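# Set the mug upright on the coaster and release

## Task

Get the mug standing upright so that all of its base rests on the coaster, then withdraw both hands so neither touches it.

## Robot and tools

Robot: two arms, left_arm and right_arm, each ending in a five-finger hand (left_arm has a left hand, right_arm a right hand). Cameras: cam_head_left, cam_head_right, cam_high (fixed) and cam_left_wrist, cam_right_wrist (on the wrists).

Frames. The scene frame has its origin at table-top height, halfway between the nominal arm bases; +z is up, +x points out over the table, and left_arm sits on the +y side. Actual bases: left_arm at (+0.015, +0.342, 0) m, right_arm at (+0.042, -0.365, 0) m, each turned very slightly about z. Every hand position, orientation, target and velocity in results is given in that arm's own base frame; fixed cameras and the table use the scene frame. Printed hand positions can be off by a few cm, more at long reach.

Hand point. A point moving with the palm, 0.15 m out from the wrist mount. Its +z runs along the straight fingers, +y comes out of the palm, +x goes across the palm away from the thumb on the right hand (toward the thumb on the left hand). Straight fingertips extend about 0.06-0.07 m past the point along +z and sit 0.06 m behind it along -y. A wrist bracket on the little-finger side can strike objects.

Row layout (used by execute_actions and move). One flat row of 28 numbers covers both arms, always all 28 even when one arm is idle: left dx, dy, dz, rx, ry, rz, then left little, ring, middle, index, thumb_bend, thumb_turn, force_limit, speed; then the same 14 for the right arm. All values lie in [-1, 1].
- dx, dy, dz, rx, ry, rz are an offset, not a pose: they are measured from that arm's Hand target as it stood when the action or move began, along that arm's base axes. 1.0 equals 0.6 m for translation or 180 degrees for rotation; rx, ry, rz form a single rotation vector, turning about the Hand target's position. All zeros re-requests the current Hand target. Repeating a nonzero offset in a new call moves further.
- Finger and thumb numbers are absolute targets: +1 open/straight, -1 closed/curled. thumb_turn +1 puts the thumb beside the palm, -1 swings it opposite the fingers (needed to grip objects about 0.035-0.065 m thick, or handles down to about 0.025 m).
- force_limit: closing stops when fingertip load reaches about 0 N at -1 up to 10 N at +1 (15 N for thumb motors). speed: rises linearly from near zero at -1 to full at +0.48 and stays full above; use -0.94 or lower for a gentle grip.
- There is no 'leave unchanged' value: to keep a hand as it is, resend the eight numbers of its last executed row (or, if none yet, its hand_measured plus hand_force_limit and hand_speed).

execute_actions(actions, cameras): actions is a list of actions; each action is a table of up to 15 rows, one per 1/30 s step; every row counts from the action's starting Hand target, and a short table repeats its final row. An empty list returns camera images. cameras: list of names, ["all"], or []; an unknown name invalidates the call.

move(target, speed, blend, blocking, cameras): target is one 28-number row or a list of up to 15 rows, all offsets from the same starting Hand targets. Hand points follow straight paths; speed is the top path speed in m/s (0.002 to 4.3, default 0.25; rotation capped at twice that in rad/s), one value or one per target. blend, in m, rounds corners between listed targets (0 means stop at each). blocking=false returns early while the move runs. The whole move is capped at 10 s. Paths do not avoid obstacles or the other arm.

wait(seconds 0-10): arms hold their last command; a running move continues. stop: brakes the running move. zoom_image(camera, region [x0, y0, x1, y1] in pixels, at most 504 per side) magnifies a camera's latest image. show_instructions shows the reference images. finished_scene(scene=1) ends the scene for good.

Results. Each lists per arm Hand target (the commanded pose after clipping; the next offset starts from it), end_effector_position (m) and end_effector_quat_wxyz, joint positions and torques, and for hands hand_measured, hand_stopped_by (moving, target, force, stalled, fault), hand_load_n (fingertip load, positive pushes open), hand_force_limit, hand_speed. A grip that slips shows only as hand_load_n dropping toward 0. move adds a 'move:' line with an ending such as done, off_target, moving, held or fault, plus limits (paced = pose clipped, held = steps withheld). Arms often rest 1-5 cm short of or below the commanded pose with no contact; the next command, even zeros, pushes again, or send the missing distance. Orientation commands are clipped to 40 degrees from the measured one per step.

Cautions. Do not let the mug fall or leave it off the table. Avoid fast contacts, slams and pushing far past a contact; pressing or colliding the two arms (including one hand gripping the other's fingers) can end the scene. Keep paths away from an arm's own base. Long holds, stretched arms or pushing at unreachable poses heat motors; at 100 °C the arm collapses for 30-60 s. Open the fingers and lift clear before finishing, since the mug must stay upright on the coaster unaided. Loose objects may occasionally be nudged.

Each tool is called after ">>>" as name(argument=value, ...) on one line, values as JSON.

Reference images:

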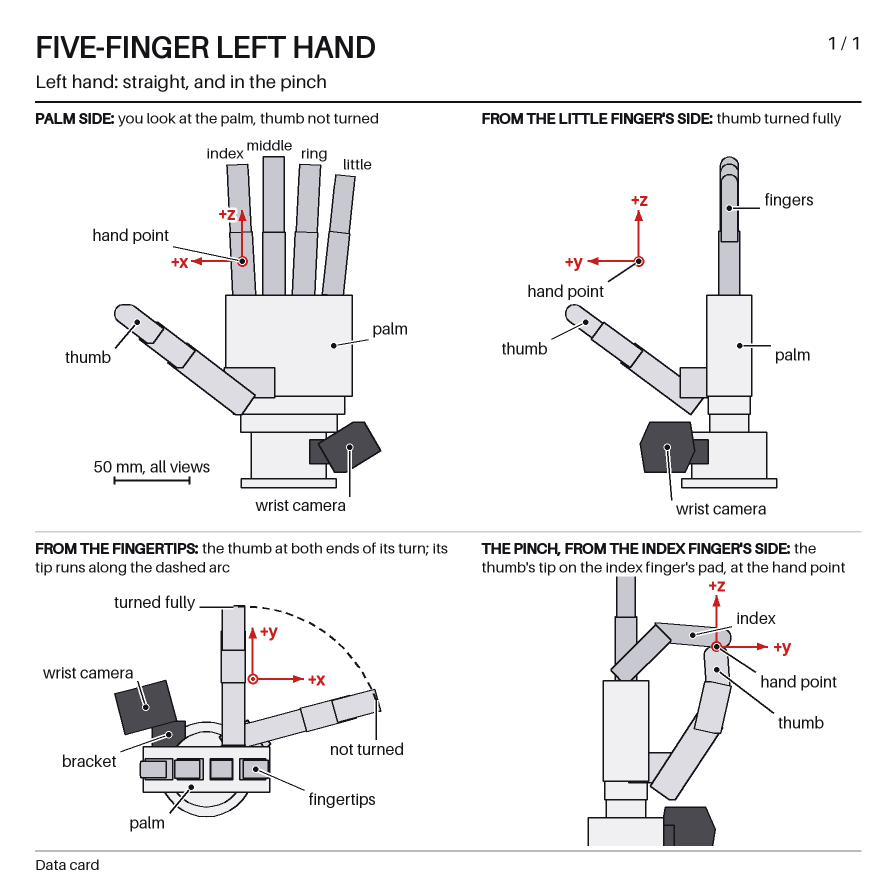

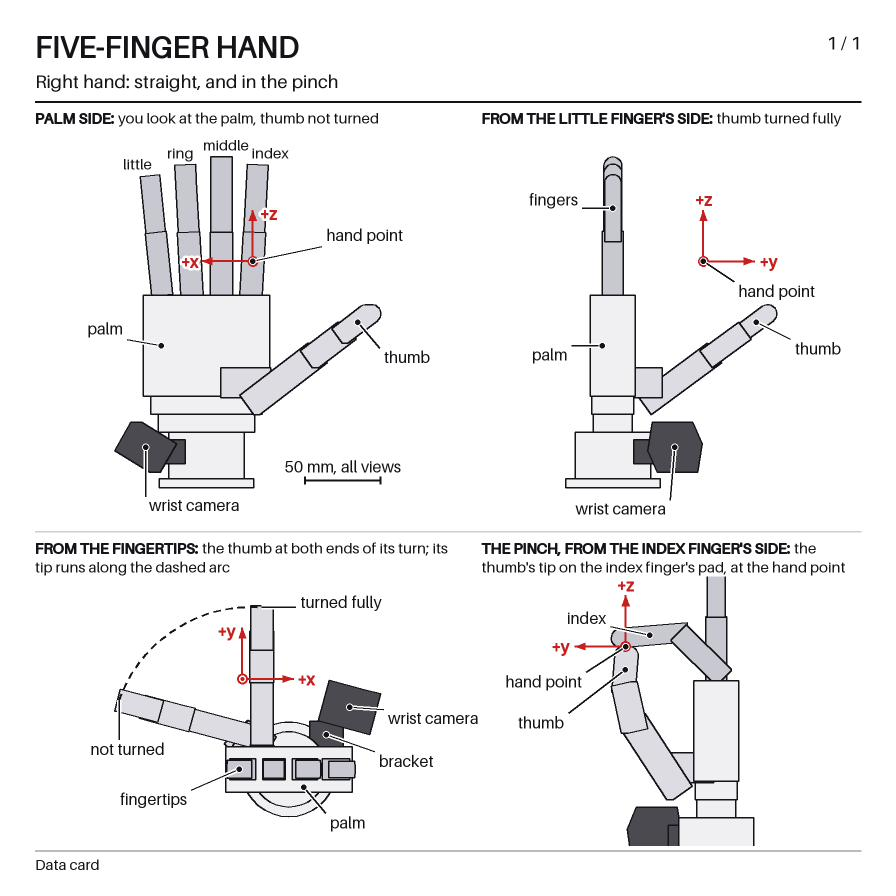

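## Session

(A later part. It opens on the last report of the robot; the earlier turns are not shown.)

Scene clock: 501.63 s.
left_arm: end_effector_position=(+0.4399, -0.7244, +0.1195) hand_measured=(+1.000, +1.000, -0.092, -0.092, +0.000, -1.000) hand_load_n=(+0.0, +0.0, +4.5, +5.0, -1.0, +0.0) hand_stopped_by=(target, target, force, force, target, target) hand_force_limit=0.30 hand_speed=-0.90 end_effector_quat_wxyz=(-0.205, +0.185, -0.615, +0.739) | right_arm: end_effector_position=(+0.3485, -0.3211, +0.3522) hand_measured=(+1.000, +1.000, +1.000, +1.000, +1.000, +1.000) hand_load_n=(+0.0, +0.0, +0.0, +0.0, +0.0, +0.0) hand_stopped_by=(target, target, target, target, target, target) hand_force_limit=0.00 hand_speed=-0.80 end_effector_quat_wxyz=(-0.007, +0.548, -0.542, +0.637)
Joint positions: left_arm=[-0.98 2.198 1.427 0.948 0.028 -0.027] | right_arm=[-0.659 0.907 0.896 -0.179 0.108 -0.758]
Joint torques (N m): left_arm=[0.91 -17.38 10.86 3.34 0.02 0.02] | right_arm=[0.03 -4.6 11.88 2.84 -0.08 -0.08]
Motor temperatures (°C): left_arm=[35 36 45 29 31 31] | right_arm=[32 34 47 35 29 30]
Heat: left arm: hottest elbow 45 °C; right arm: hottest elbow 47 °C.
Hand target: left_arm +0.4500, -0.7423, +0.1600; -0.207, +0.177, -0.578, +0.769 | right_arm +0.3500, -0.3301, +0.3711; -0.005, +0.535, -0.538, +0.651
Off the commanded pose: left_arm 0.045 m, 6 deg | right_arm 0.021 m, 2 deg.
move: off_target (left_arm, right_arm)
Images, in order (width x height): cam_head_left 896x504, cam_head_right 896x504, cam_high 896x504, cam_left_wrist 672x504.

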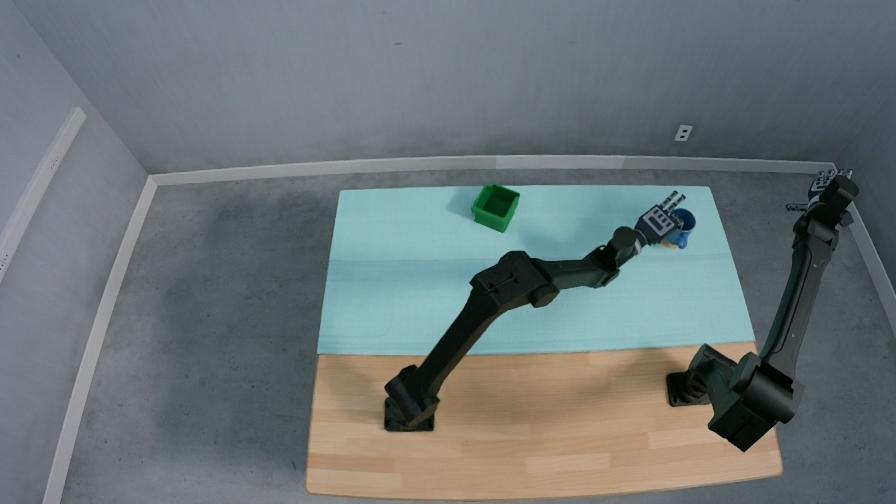

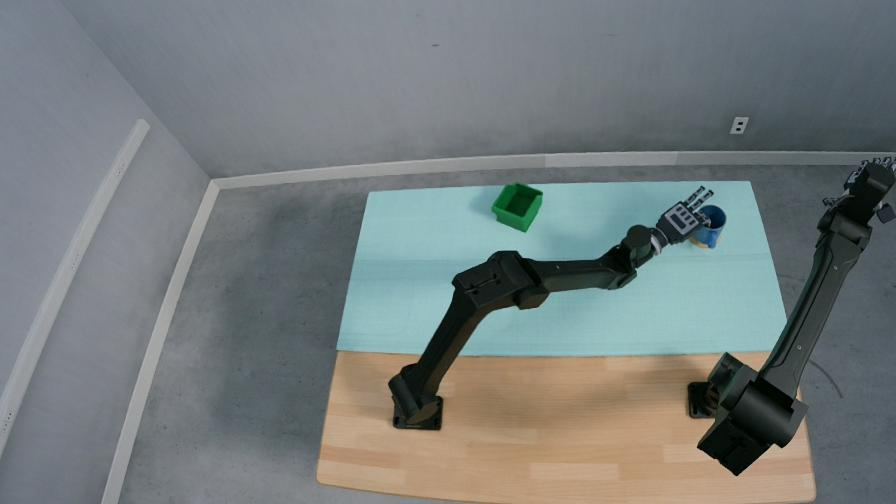

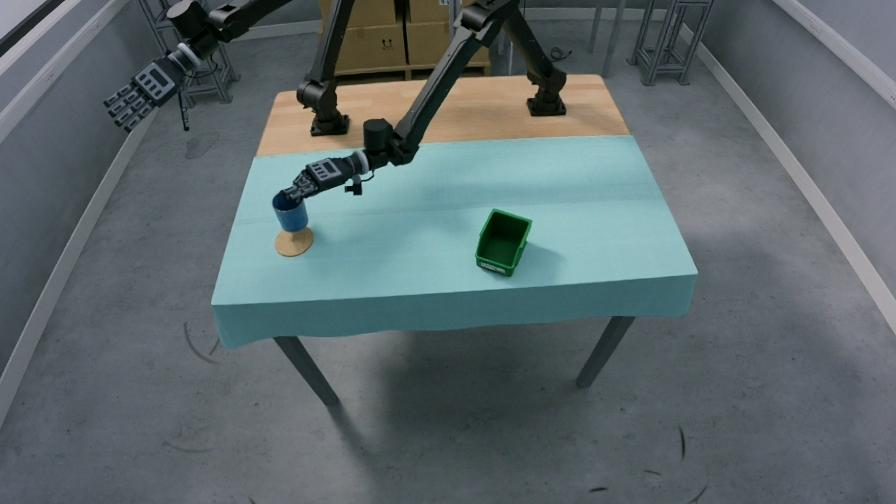

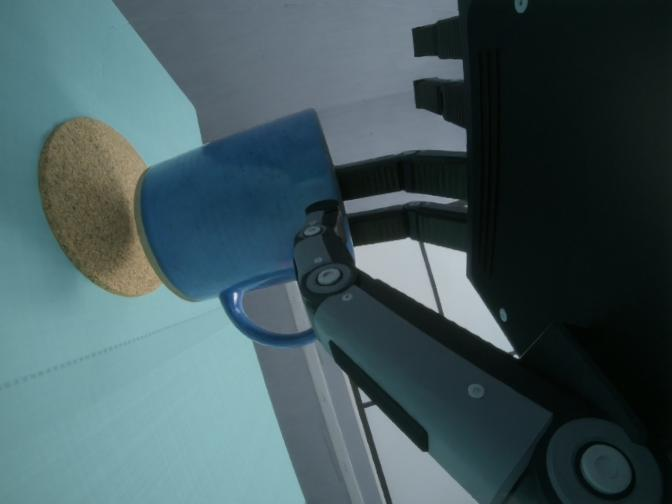

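>>> move(target=[0.037, -0.012, -0.045, -0.0236, -0.0147, 0, 1, 1, -0.5, -0.5, 0.0, -1, 0.3, -0.9, 0, 0, 0, 0, 0, 0, 1, 1, 1, 1, 1, 1, 0.0, -0.8], cameras=["cam_head_left", "cam_head_right", "cam_high", "cam_left_wrist"], speed=0.06)

>>> zoom_image(camera="cam_high", region=[240, 160, 360, 280])

>>> zoom_image(camera="cam_head_left", region=[610, 170, 730, 290])

>>> zoom_image(camera="cam_head_right", region=[640, 160, 760, 280])

Scene clock: 516.10 s.
left_arm: end_effector_position=(+0.4595, -0.7368, +0.0976) hand_measured=(+1.000, +1.000, -0.092, -0.092, +0.000, -1.000) hand_load_n=(+0.0, +0.0, +4.5, +5.0, -1.5, +0.0) hand_stopped_by=(target, target, force, force, target, target) hand_force_limit=0.30 hand_speed=-0.90 end_effector_quat_wxyz=(-0.210, +0.174, -0.580, +0.768) | right_arm: end_effector_position=(+0.3485, -0.3211, +0.3522) hand_measured=(+1.000, +1.000, +1.000, +1.000, +1.000, +1.000) hand_load_n=(+0.0, +0.0, +0.0, +0.0, +0.0, +0.0) hand_stopped_by=(target, target, target, target, target, target) hand_force_limit=0.00 hand_speed=-0.80 end_effector_quat_wxyz=(-0.007, +0.548, -0.542, +0.637)
Joint positions: left_arm=[-0.964 2.326 1.517 1.079 0.047 -0.037] | right_arm=[-0.659 0.907 0.896 -0.179 0.108 -0.758]
Joint torques (N m): left_arm=[1.32 -18.02 10.52 3.3 0 0.02] | right_arm=[0.15 -4.6 11.88 2.82 -0.08 -0.09]
Heat: left arm: hottest elbow 45 °C; right arm: hottest elbow 47 °C.
Hand target: left_arm +0.4721, -0.7495, +0.1331; -0.214, +0.167, -0.544, +0.794 | right_arm +0.3500, -0.3301, +0.3711; -0.005, +0.535, -0.538, +0.651
Off the commanded pose: left_arm 0.040 m, 5 deg | right_arm 0.021 m, 2 deg.
move: off_target (left_arm, right_arm)
Images, in order (width x height): cam_head_left 896x504, cam_head_right 896x504, cam_high 896x504, cam_left_wrist 672x504.

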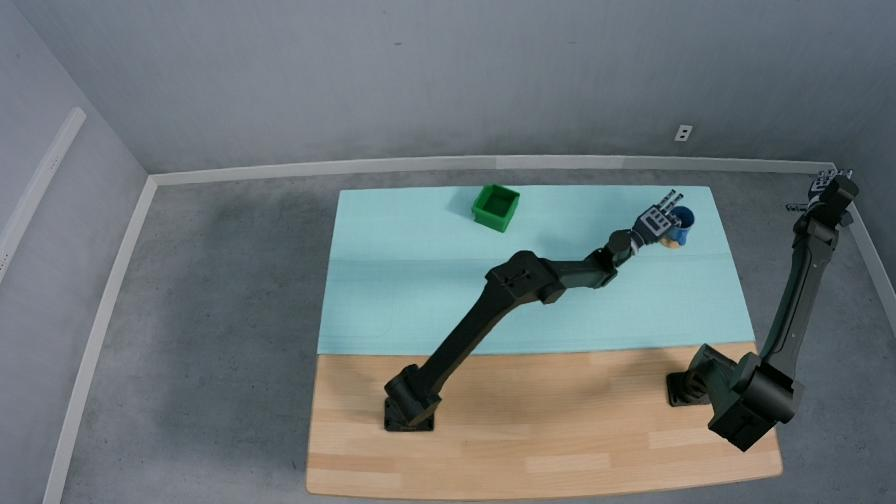

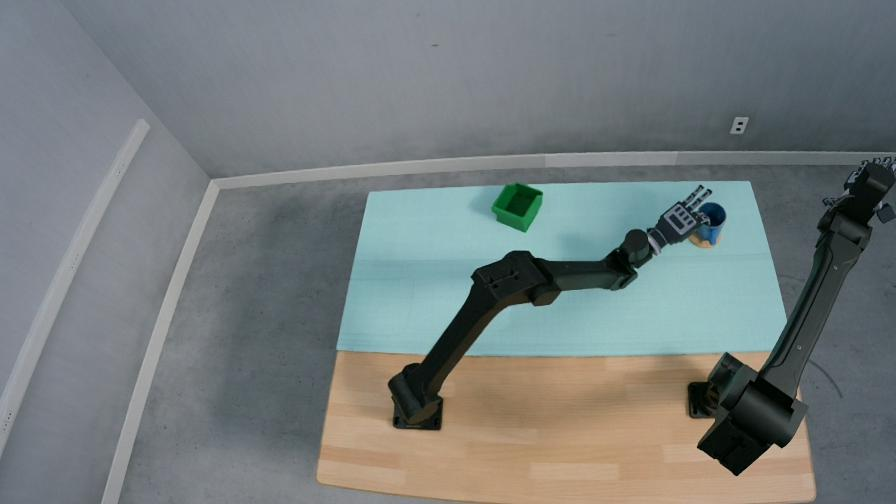

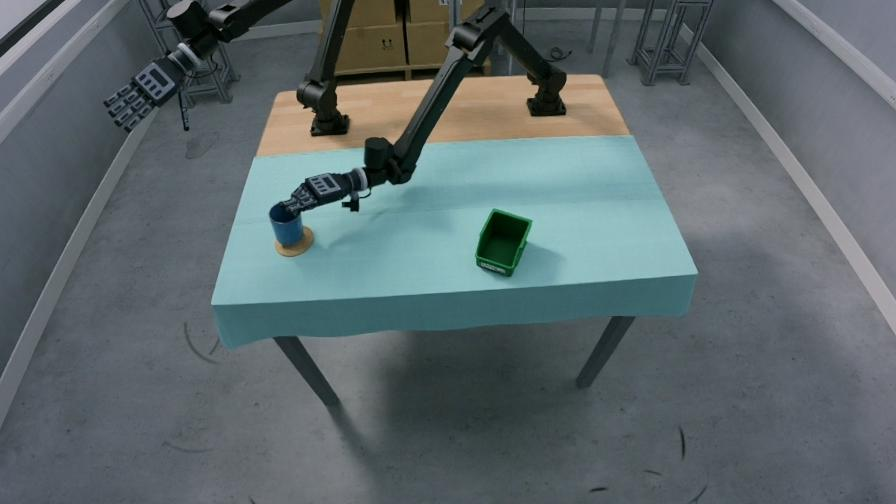

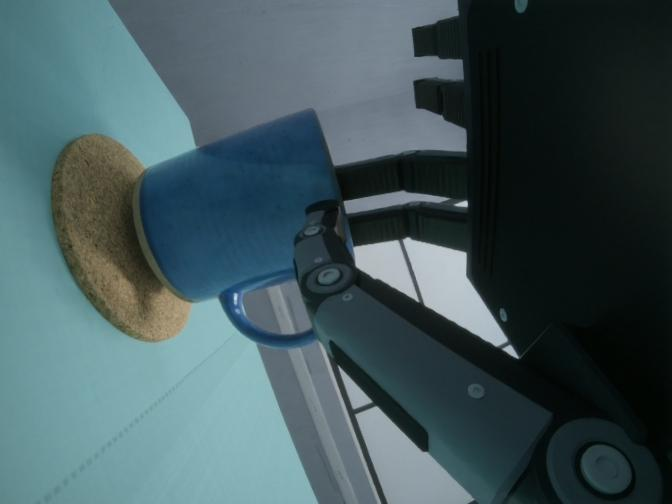

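Scaled by 4.200 from the camera's 896x504 image, which has a finer 1280x720 frame.

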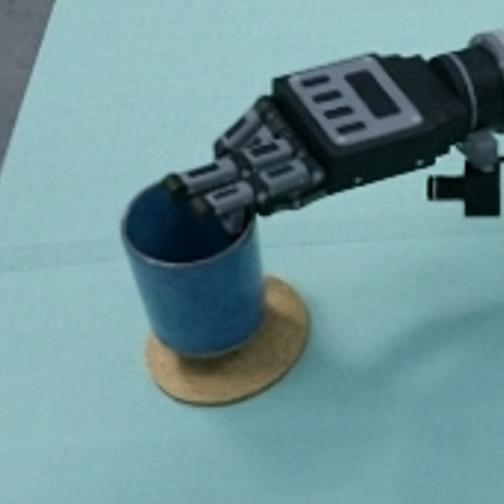

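Scaled by 4.200 from the camera's 896x504 image, which has a finer 1280x720 frame.

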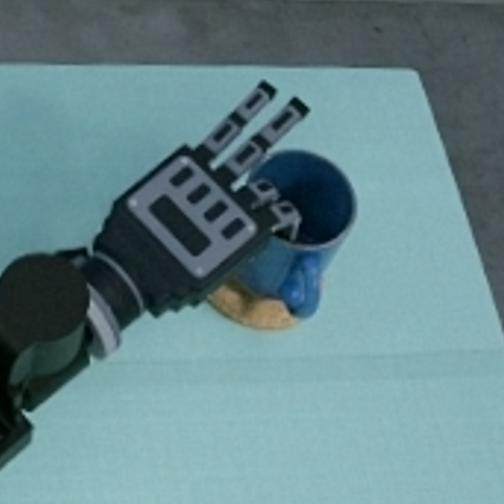

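Scaled by 4.200 from the camera's 896x504 image, which has a finer 1280x720 frame.

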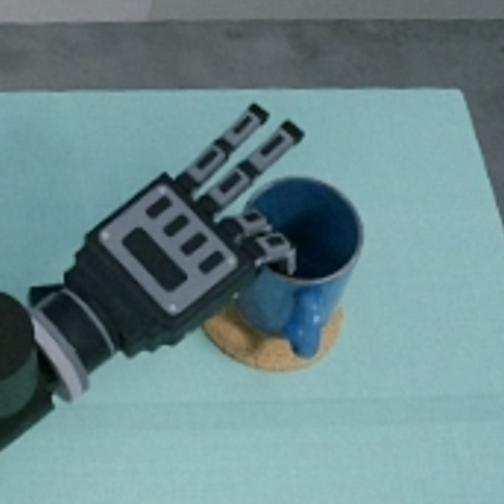

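>>> move(target=[0.0, 0.0, -0.03, 0, 0, 0, 1, 1, -0.5, -0.5, 0.0, -1, 0.3, -0.9, 0, 0, 0, 0, 0, 0, 1, 1, 1, 1, 1, 1, 0.0, -0.8], cameras=["cam_head_left", "cam_head_right", "cam_high", "cam_left_wrist"], speed=0.05)

>>> zoom_image(camera="cam_high", region=[240, 160, 360, 280])

>>> zoom_image(camera="cam_head_right", region=[640, 160, 760, 280])

Scene clock: 531.67 s.
left_arm: end_effector_position=(+0.4600, -0.7378, +0.0854) hand_measured=(+1.000, +1.000, -0.092, -0.092, +0.000, -1.000) hand_load_n=(+0.0, -0.5, +4.5, +5.0, -1.0, -0.5) hand_stopped_by=(target, target, force, force, target, target) hand_force_limit=0.30 hand_speed=-0.90 end_effector_quat_wxyz=(-0.210, +0.173, -0.577, +0.770) | right_arm: end_effector_position=(+0.3485, -0.3211, +0.3522) hand_measured=(+1.000, +1.000, +1.000, +1.000, +1.000, +1.000) hand_load_n=(+0.0, +0.0, +0.0, +0.0, +0.0, +0.0) hand_stopped_by=(target, target, target, target, target, target) hand_force_limit=0.00 hand_speed=-0.80 end_effector_quat_wxyz=(-0.007, +0.548, -0.542, +0.637)
Joint positions: left_arm=[-0.964 2.356 1.528 1.107 0.047 -0.038] | right_arm=[-0.659 0.907 0.896 -0.179 0.108 -0.758]
Joint torques (N m): left_arm=[1.44 -17.73 10.29 3.17 -0.01 0.03] | right_arm=[0.03 -4.54 11.88 2.85 -0.08 -0.09]
Heat: left arm: hottest elbow 46 °C; right arm: hottest elbow 47 °C.
Hand target: left_arm +0.4721, -0.7495, +0.1151; -0.213, +0.167, -0.544, +0.794 | right_arm +0.3500, -0.3301, +0.3711; -0.005, +0.535, -0.538, +0.651
Off the commanded pose: left_arm 0.034 m, 5 deg | right_arm 0.021 m, 2 deg.
move: off_target (left_arm, right_arm)
Images, in order (width x height): cam_head_left 896x504, cam_head_right 896x504, cam_high 896x504, cam_left_wrist 672x504.

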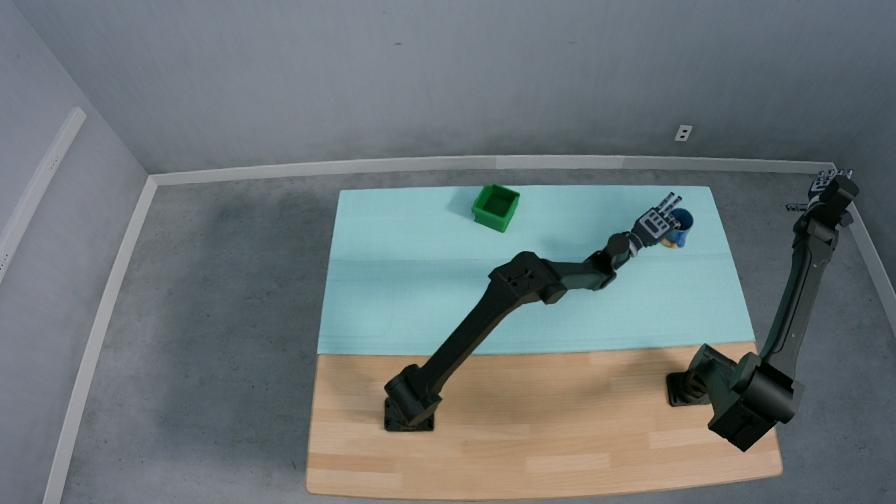

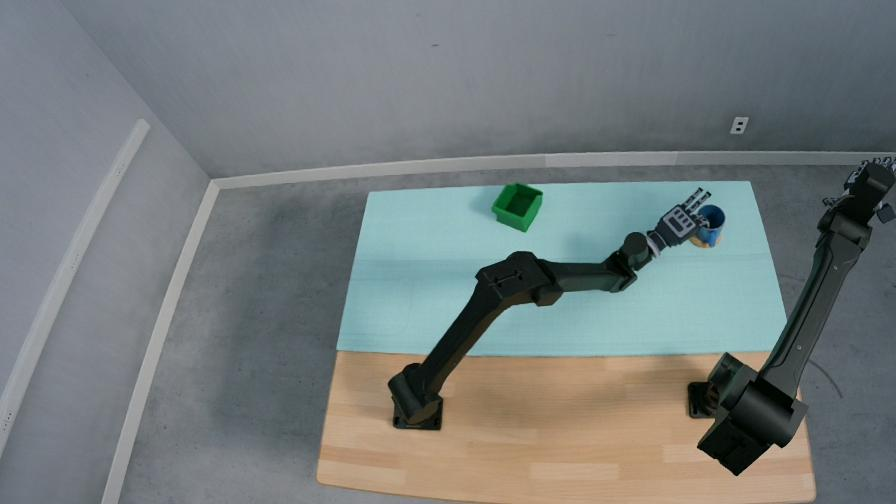

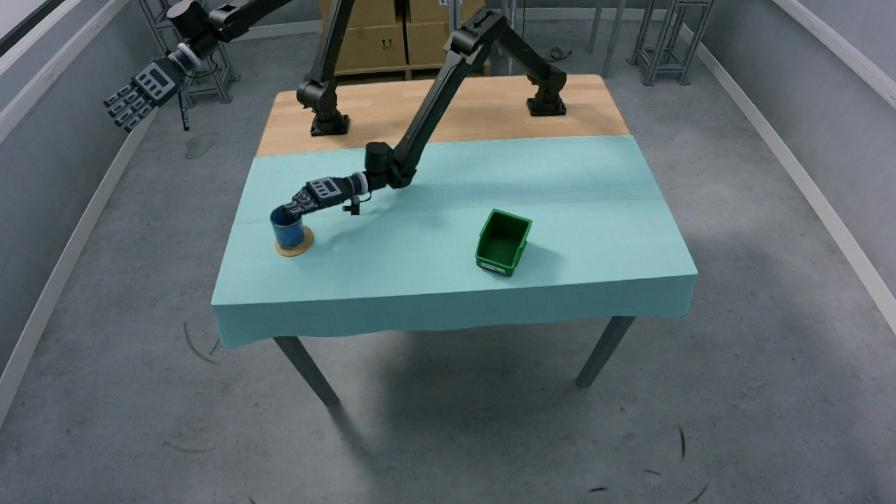

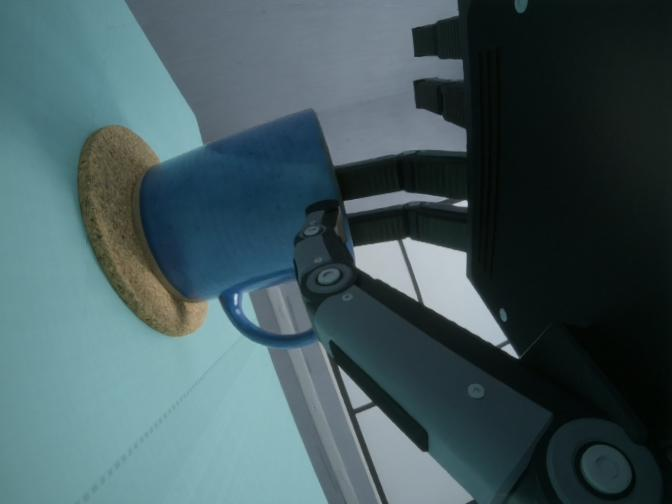

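Scaled by 4.200 from the camera's 896x504 image, which has a finer 1280x720 frame.

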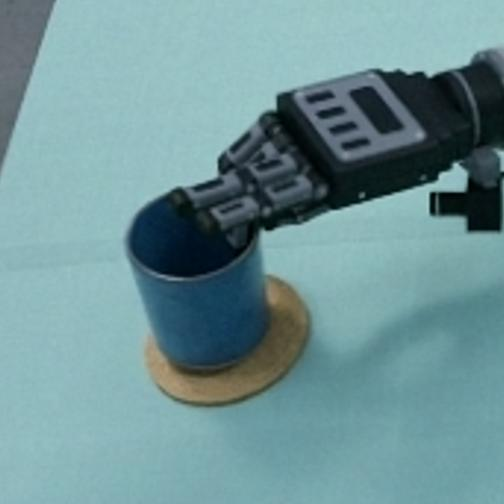

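Scaled by 4.200 from the camera's 896x504 image, which has a finer 1280x720 frame.

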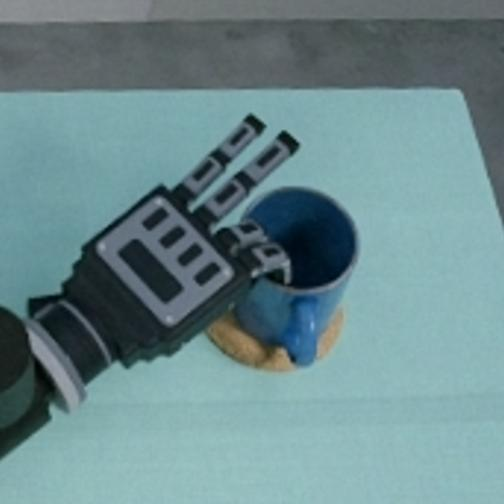

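>>> move(target=[0.0, 0.017, -0.02, 0, 0, 0, 1, 1, -0.5, -0.5, 0.0, -1, 0.3, -0.9, 0, 0, 0, 0, 0, 0, 1, 1, 1, 1, 1, 1, 0.0, -0.8], cameras=["cam_head_right", "cam_high", "cam_left_wrist"], speed=0.04)

>>> zoom_image(camera="cam_high", region=[240, 160, 360, 280])

>>> zoom_image(camera="cam_head_right", region=[640, 160, 760, 280])

Scene clock: 543.10 s.
left_arm: end_effector_position=(+0.4621, -0.7349, +0.0849) hand_measured=(+1.000, +1.000, -0.092, -0.092, +0.000, -1.000) hand_load_n=(+0.0, +0.0, +4.5, +5.0, -1.5, -0.5) hand_stopped_by=(target, target, force, force, target, target) hand_force_limit=0.30 hand_speed=-0.90 end_effector_quat_wxyz=(-0.211, +0.170, -0.569, +0.776) | right_arm: end_effector_position=(+0.3485, -0.3211, +0.3522) hand_measured=(+1.000, +1.000, +1.000, +1.000, +1.000, +1.000) hand_load_n=(+0.0, +0.0, +0.0, +0.0, +0.0, +0.0) hand_stopped_by=(target, target, target, target, target, target) hand_force_limit=0.00 hand_speed=-0.80 end_effector_quat_wxyz=(-0.007, +0.548, -0.542, +0.637)
Joint positions: left_arm=[-0.959 2.366 1.528 1.138 0.054 -0.041] | right_arm=[-0.659 0.907 0.896 -0.179 0.108 -0.758]
Joint torques (N m): left_arm=[1.85 -17.32 8.7 3.28 -0.01 0.03] | right_arm=[0.09 -4.54 11.88 2.82 -0.08 -0.09]
Heat: left arm: hottest elbow 46 °C; right arm: hottest elbow 47 °C.
Hand target: left_arm +0.4723, -0.7392, +0.1029; -0.214, +0.167, -0.544, +0.794 | right_arm +0.3500, -0.3301, +0.3711; -0.005, +0.535, -0.538, +0.651
Off the commanded pose: left_arm 0.021 m, 4 deg | right_arm 0.021 m, 2 deg.
move: off_target (left_arm, right_arm)
Images, in order (width x height): cam_head_right 896x504, cam_high 896x504, cam_left_wrist 672x504.

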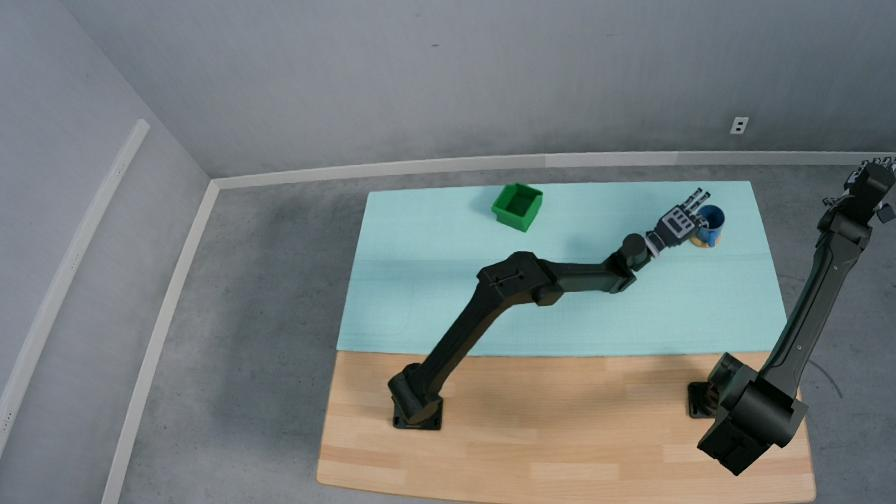

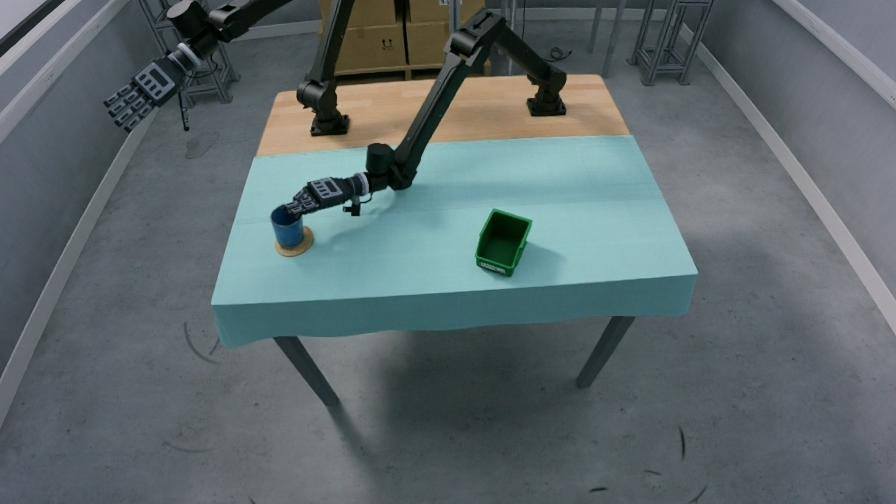

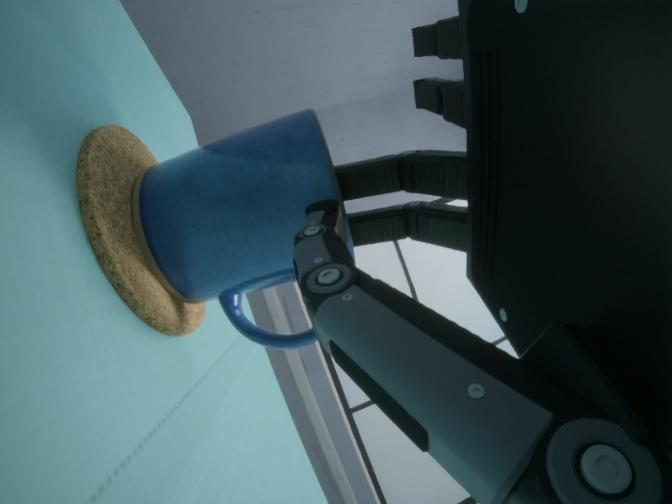

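Scaled by 4.200 from the camera's 896x504 image, which has a finer 1280x720 frame.

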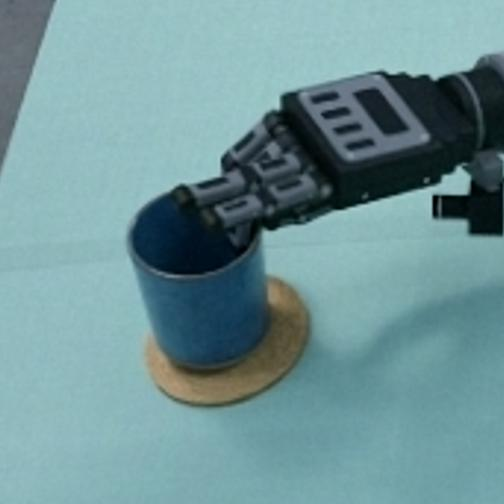

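Scaled by 4.200 from the camera's 896x504 image, which has a finer 1280x720 frame.

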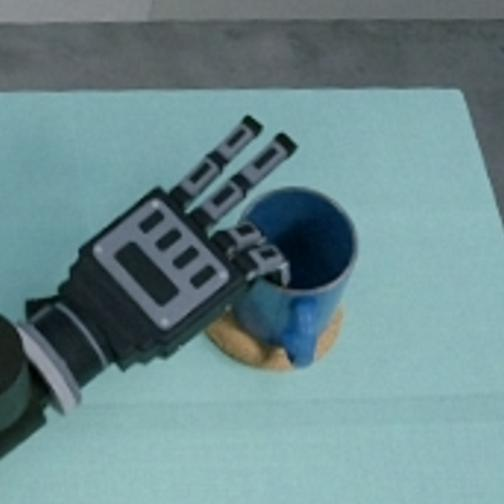

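>>> move(target=[0.0, 0.02, 0.03, 0, 0, 0, 1, 1, -0.5, -0.5, 0.0, -1, 0.3, -0.9, 0, 0, 0, 0, 0, 0, 1, 1, 1, 1, 1, 1, 0.0, -0.8], cameras=["cam_head_right", "cam_high", "cam_left_wrist"], speed=0.06)

>>> zoom_image(camera="cam_high", region=[240, 160, 360, 280])

>>> zoom_image(camera="cam_head_right", region=[640, 160, 760, 280])

Scene clock: 555.57 s.
left_arm: end_effector_position=(+0.4680, -0.7304, +0.0844) hand_measured=(+1.000, +1.000, -0.092, -0.092, +0.000, -1.000) hand_load_n=(+0.0, +0.0, +4.5, +5.0, -1.5, +0.0) hand_stopped_by=(target, target, force, force, target, target) hand_force_limit=0.30 hand_speed=-0.90 end_effector_quat_wxyz=(-0.211, +0.171, -0.569, +0.776) | right_arm: end_effector_position=(+0.3485, -0.3211, +0.3522) hand_measured=(+1.000, +1.000, +1.000, +1.000, +1.000, +1.000) hand_load_n=(+0.0, +0.0, +0.0, +0.0, +0.0, +0.0) hand_stopped_by=(target, target, target, target, target, target) hand_force_limit=0.00 hand_speed=-0.80 end_effector_quat_wxyz=(-0.007, +0.548, -0.542, +0.637)
Joint positions: left_arm=[-0.947 2.366 1.526 1.138 0.064 -0.046] | right_arm=[-0.659 0.907 0.896 -0.179 0.108 -0.758]
Joint torques (N m): left_arm=[1.49 -20.95 5.96 2.97 0 0.05] | right_arm=[0.03 -4.6 11.89 2.82 -0.08 -0.08]
Heat: left arm: hottest elbow 44 °C; right arm: hottest elbow 48 °C.
Hand target: left_arm +0.4721, -0.7273, +0.1210; -0.213, +0.167, -0.544, +0.794 | right_arm +0.3500, -0.3301, +0.3711; -0.005, +0.535, -0.538, +0.651
Off the commanded pose: left_arm 0.037 m, 4 deg | right_arm 0.021 m, 2 deg.
move: off_target (left_arm, right_arm)
Images, in order (width x height): cam_head_right 896x504, cam_high 896x504, cam_left_wrist 672x504.

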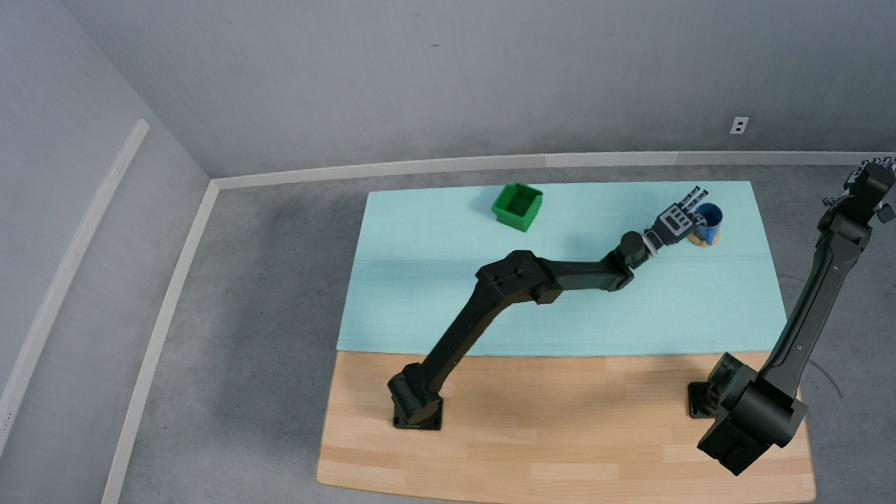

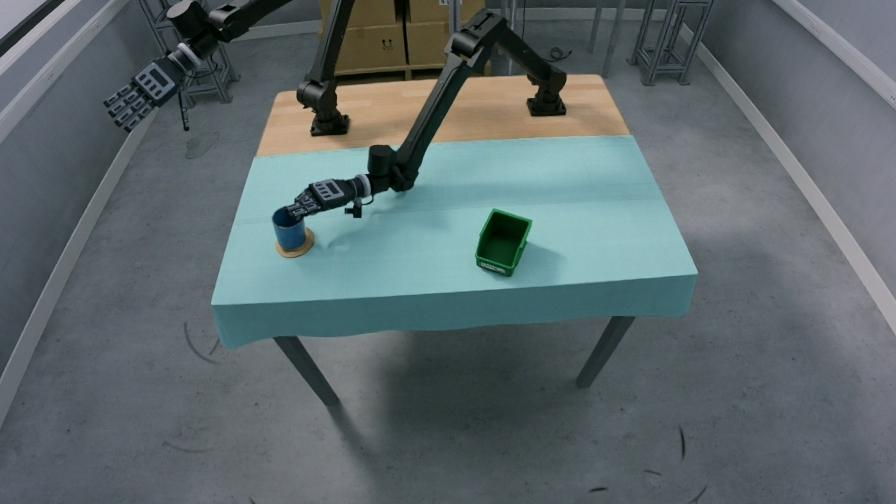

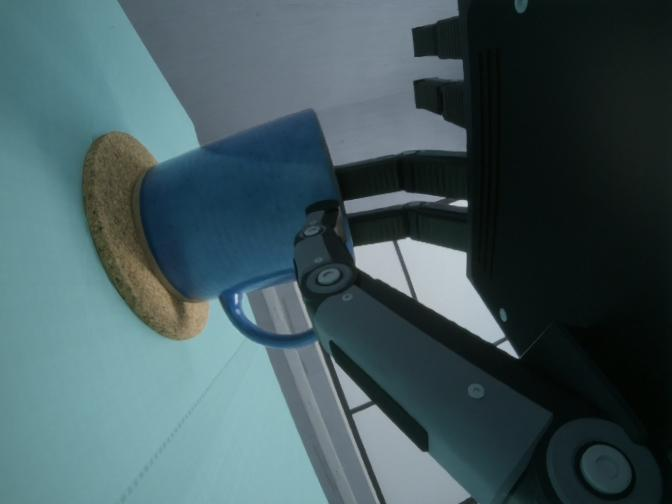

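Scaled by 4.200 from the camera's 896x504 image, which has a finer 1280x720 frame.

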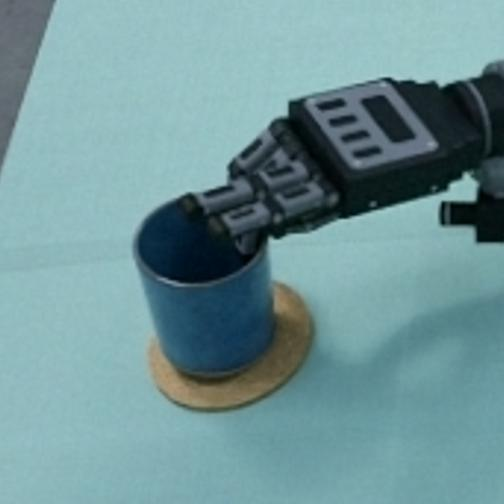

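Scaled by 4.200 from the camera's 896x504 image, which has a finer 1280x720 frame.

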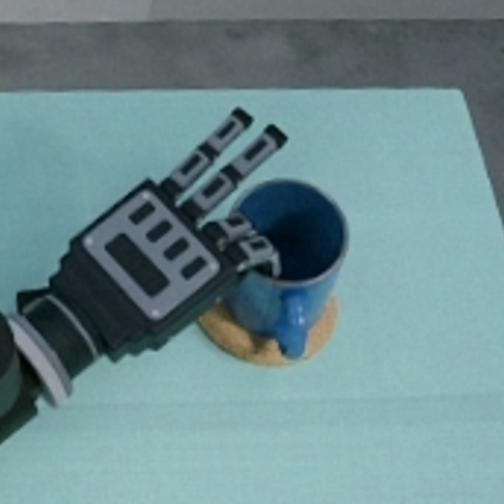

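>>> move(target=[[0.0, 0.0, 0.04, 0, 0, 0, 1, 1, -0.5, -0.5, 0.0, -1, 0.3, -0.9, 0, 0, 0, 0, 0, 0, 1, 1, 1, 1, 1, 1, 0.0, -0.8],[0.0, 0.017, 0.04, 0, 0, 0, 1, 1, -0.5, -0.5, 0.0, -1, 0.3, -0.9, 0, 0, 0, 0, 0, 0, 1, 1, 1, 1, 1, 1, 0.0, -0.8]], cameras=["cam_head_right", "cam_high", "cam_left_wrist"], speed=0.06)

>>> zoom_image(camera="cam_high", region=[240, 160, 360, 280])

>>> zoom_image(camera="cam_head_right", region=[640, 160, 760, 280])

Scene clock: 563.50 s.
left_arm: end_effector_position=(+0.4681, -0.7189, +0.0905) hand_measured=(+1.000, +1.000, -0.092, -0.092, +0.000, -1.000) hand_load_n=(+0.0, +0.0, +4.5, +5.0, -1.5, -0.5) hand_stopped_by=(target, target, force, force, target, target) hand_force_limit=0.30 hand_speed=-0.90 end_effector_quat_wxyz=(-0.210, +0.173, -0.577, +0.770) | right_arm: end_effector_position=(+0.3485, -0.3211, +0.3522) hand_measured=(+1.000, +1.000, +1.000, +1.000, +1.000, +1.000) hand_load_n=(+0.0, +0.0, +0.0, +0.0, +0.0, +0.0) hand_stopped_by=(target, target, target, target, target, target) hand_force_limit=0.00 hand_speed=-0.80 end_effector_quat_wxyz=(-0.007, +0.548, -0.542, +0.637)
Joint positions: left_arm=[-0.938 2.327 1.484 1.122 0.073 -0.047] | right_arm=[-0.659 0.907 0.896 -0.179 0.108 -0.758]
Joint torques (N m): left_arm=[1.44 -22.07 6.23 2.81 -0.01 0.03] | right_arm=[0.09 -4.54 11.9 2.82 -0.08 -0.08]
Heat: left arm: hottest elbow 43 °C; right arm: hottest elbow 48 °C.
Hand target: left_arm +0.4722, -0.7171, +0.1453; -0.214, +0.167, -0.544, +0.794 | right_arm +0.3500, -0.3301, +0.3711; -0.005, +0.535, -0.538, +0.651
Off the commanded pose: left_arm 0.055 m, 5 deg | right_arm 0.021 m, 2 deg.
move: off_target (left_arm, right_arm)
Images, in order (width x height): cam_head_right 896x504, cam_high 896x504, cam_left_wrist 672x504.

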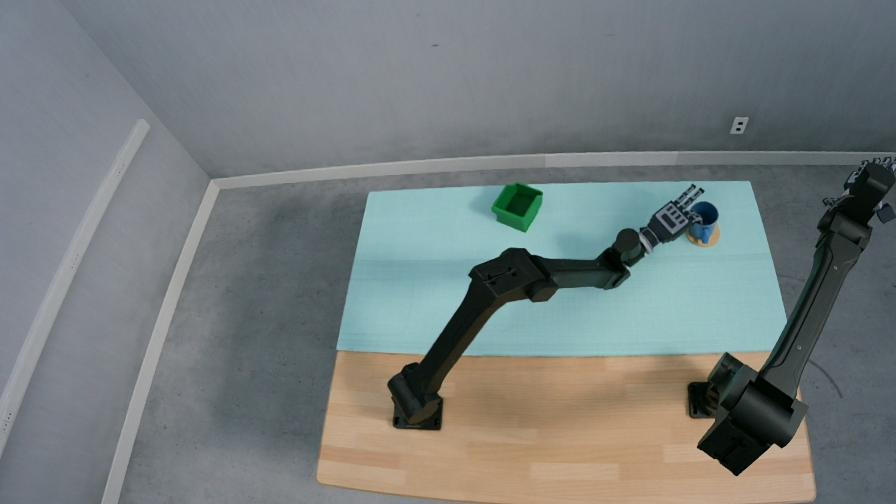

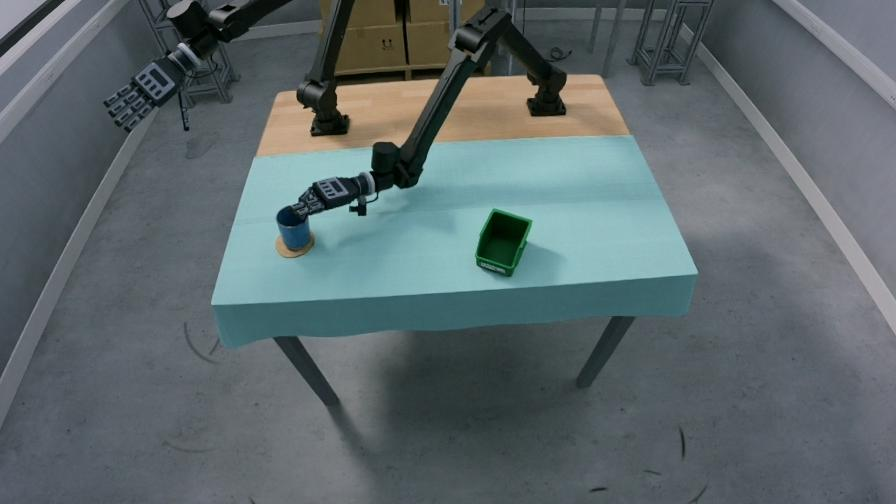

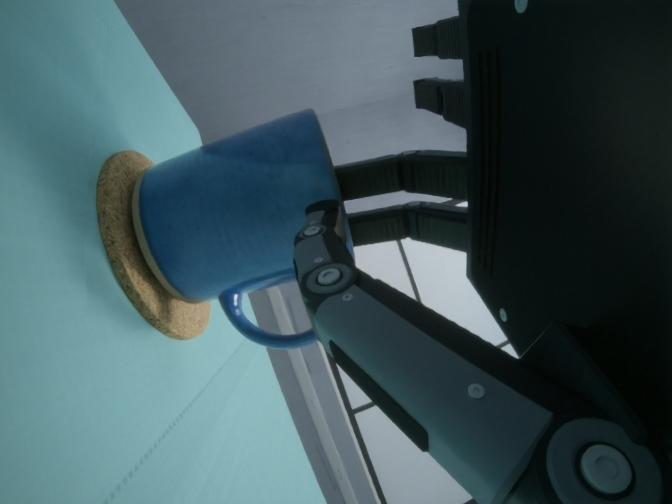

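Scaled by 4.200 from the camera's 896x504 image, which has a finer 1280x720 frame.

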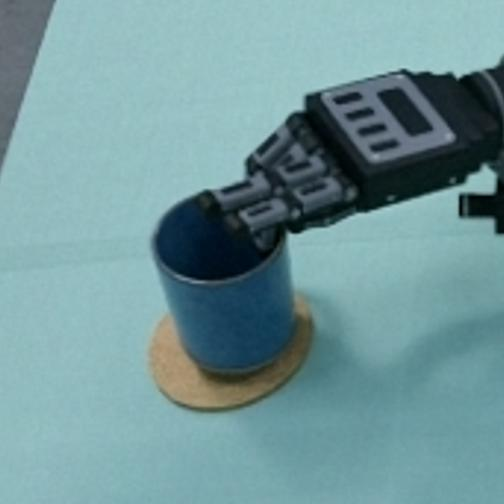

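Scaled by 4.200 from the camera's 896x504 image, which has a finer 1280x720 frame.

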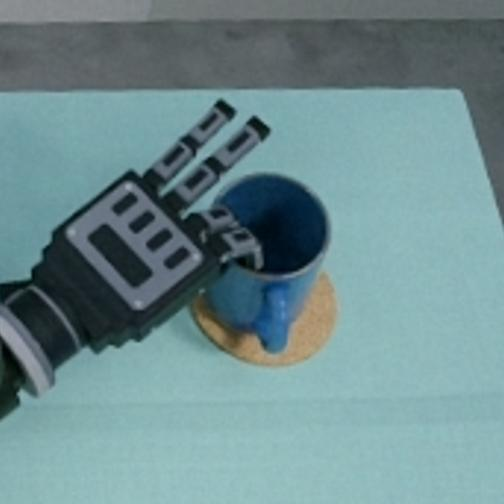

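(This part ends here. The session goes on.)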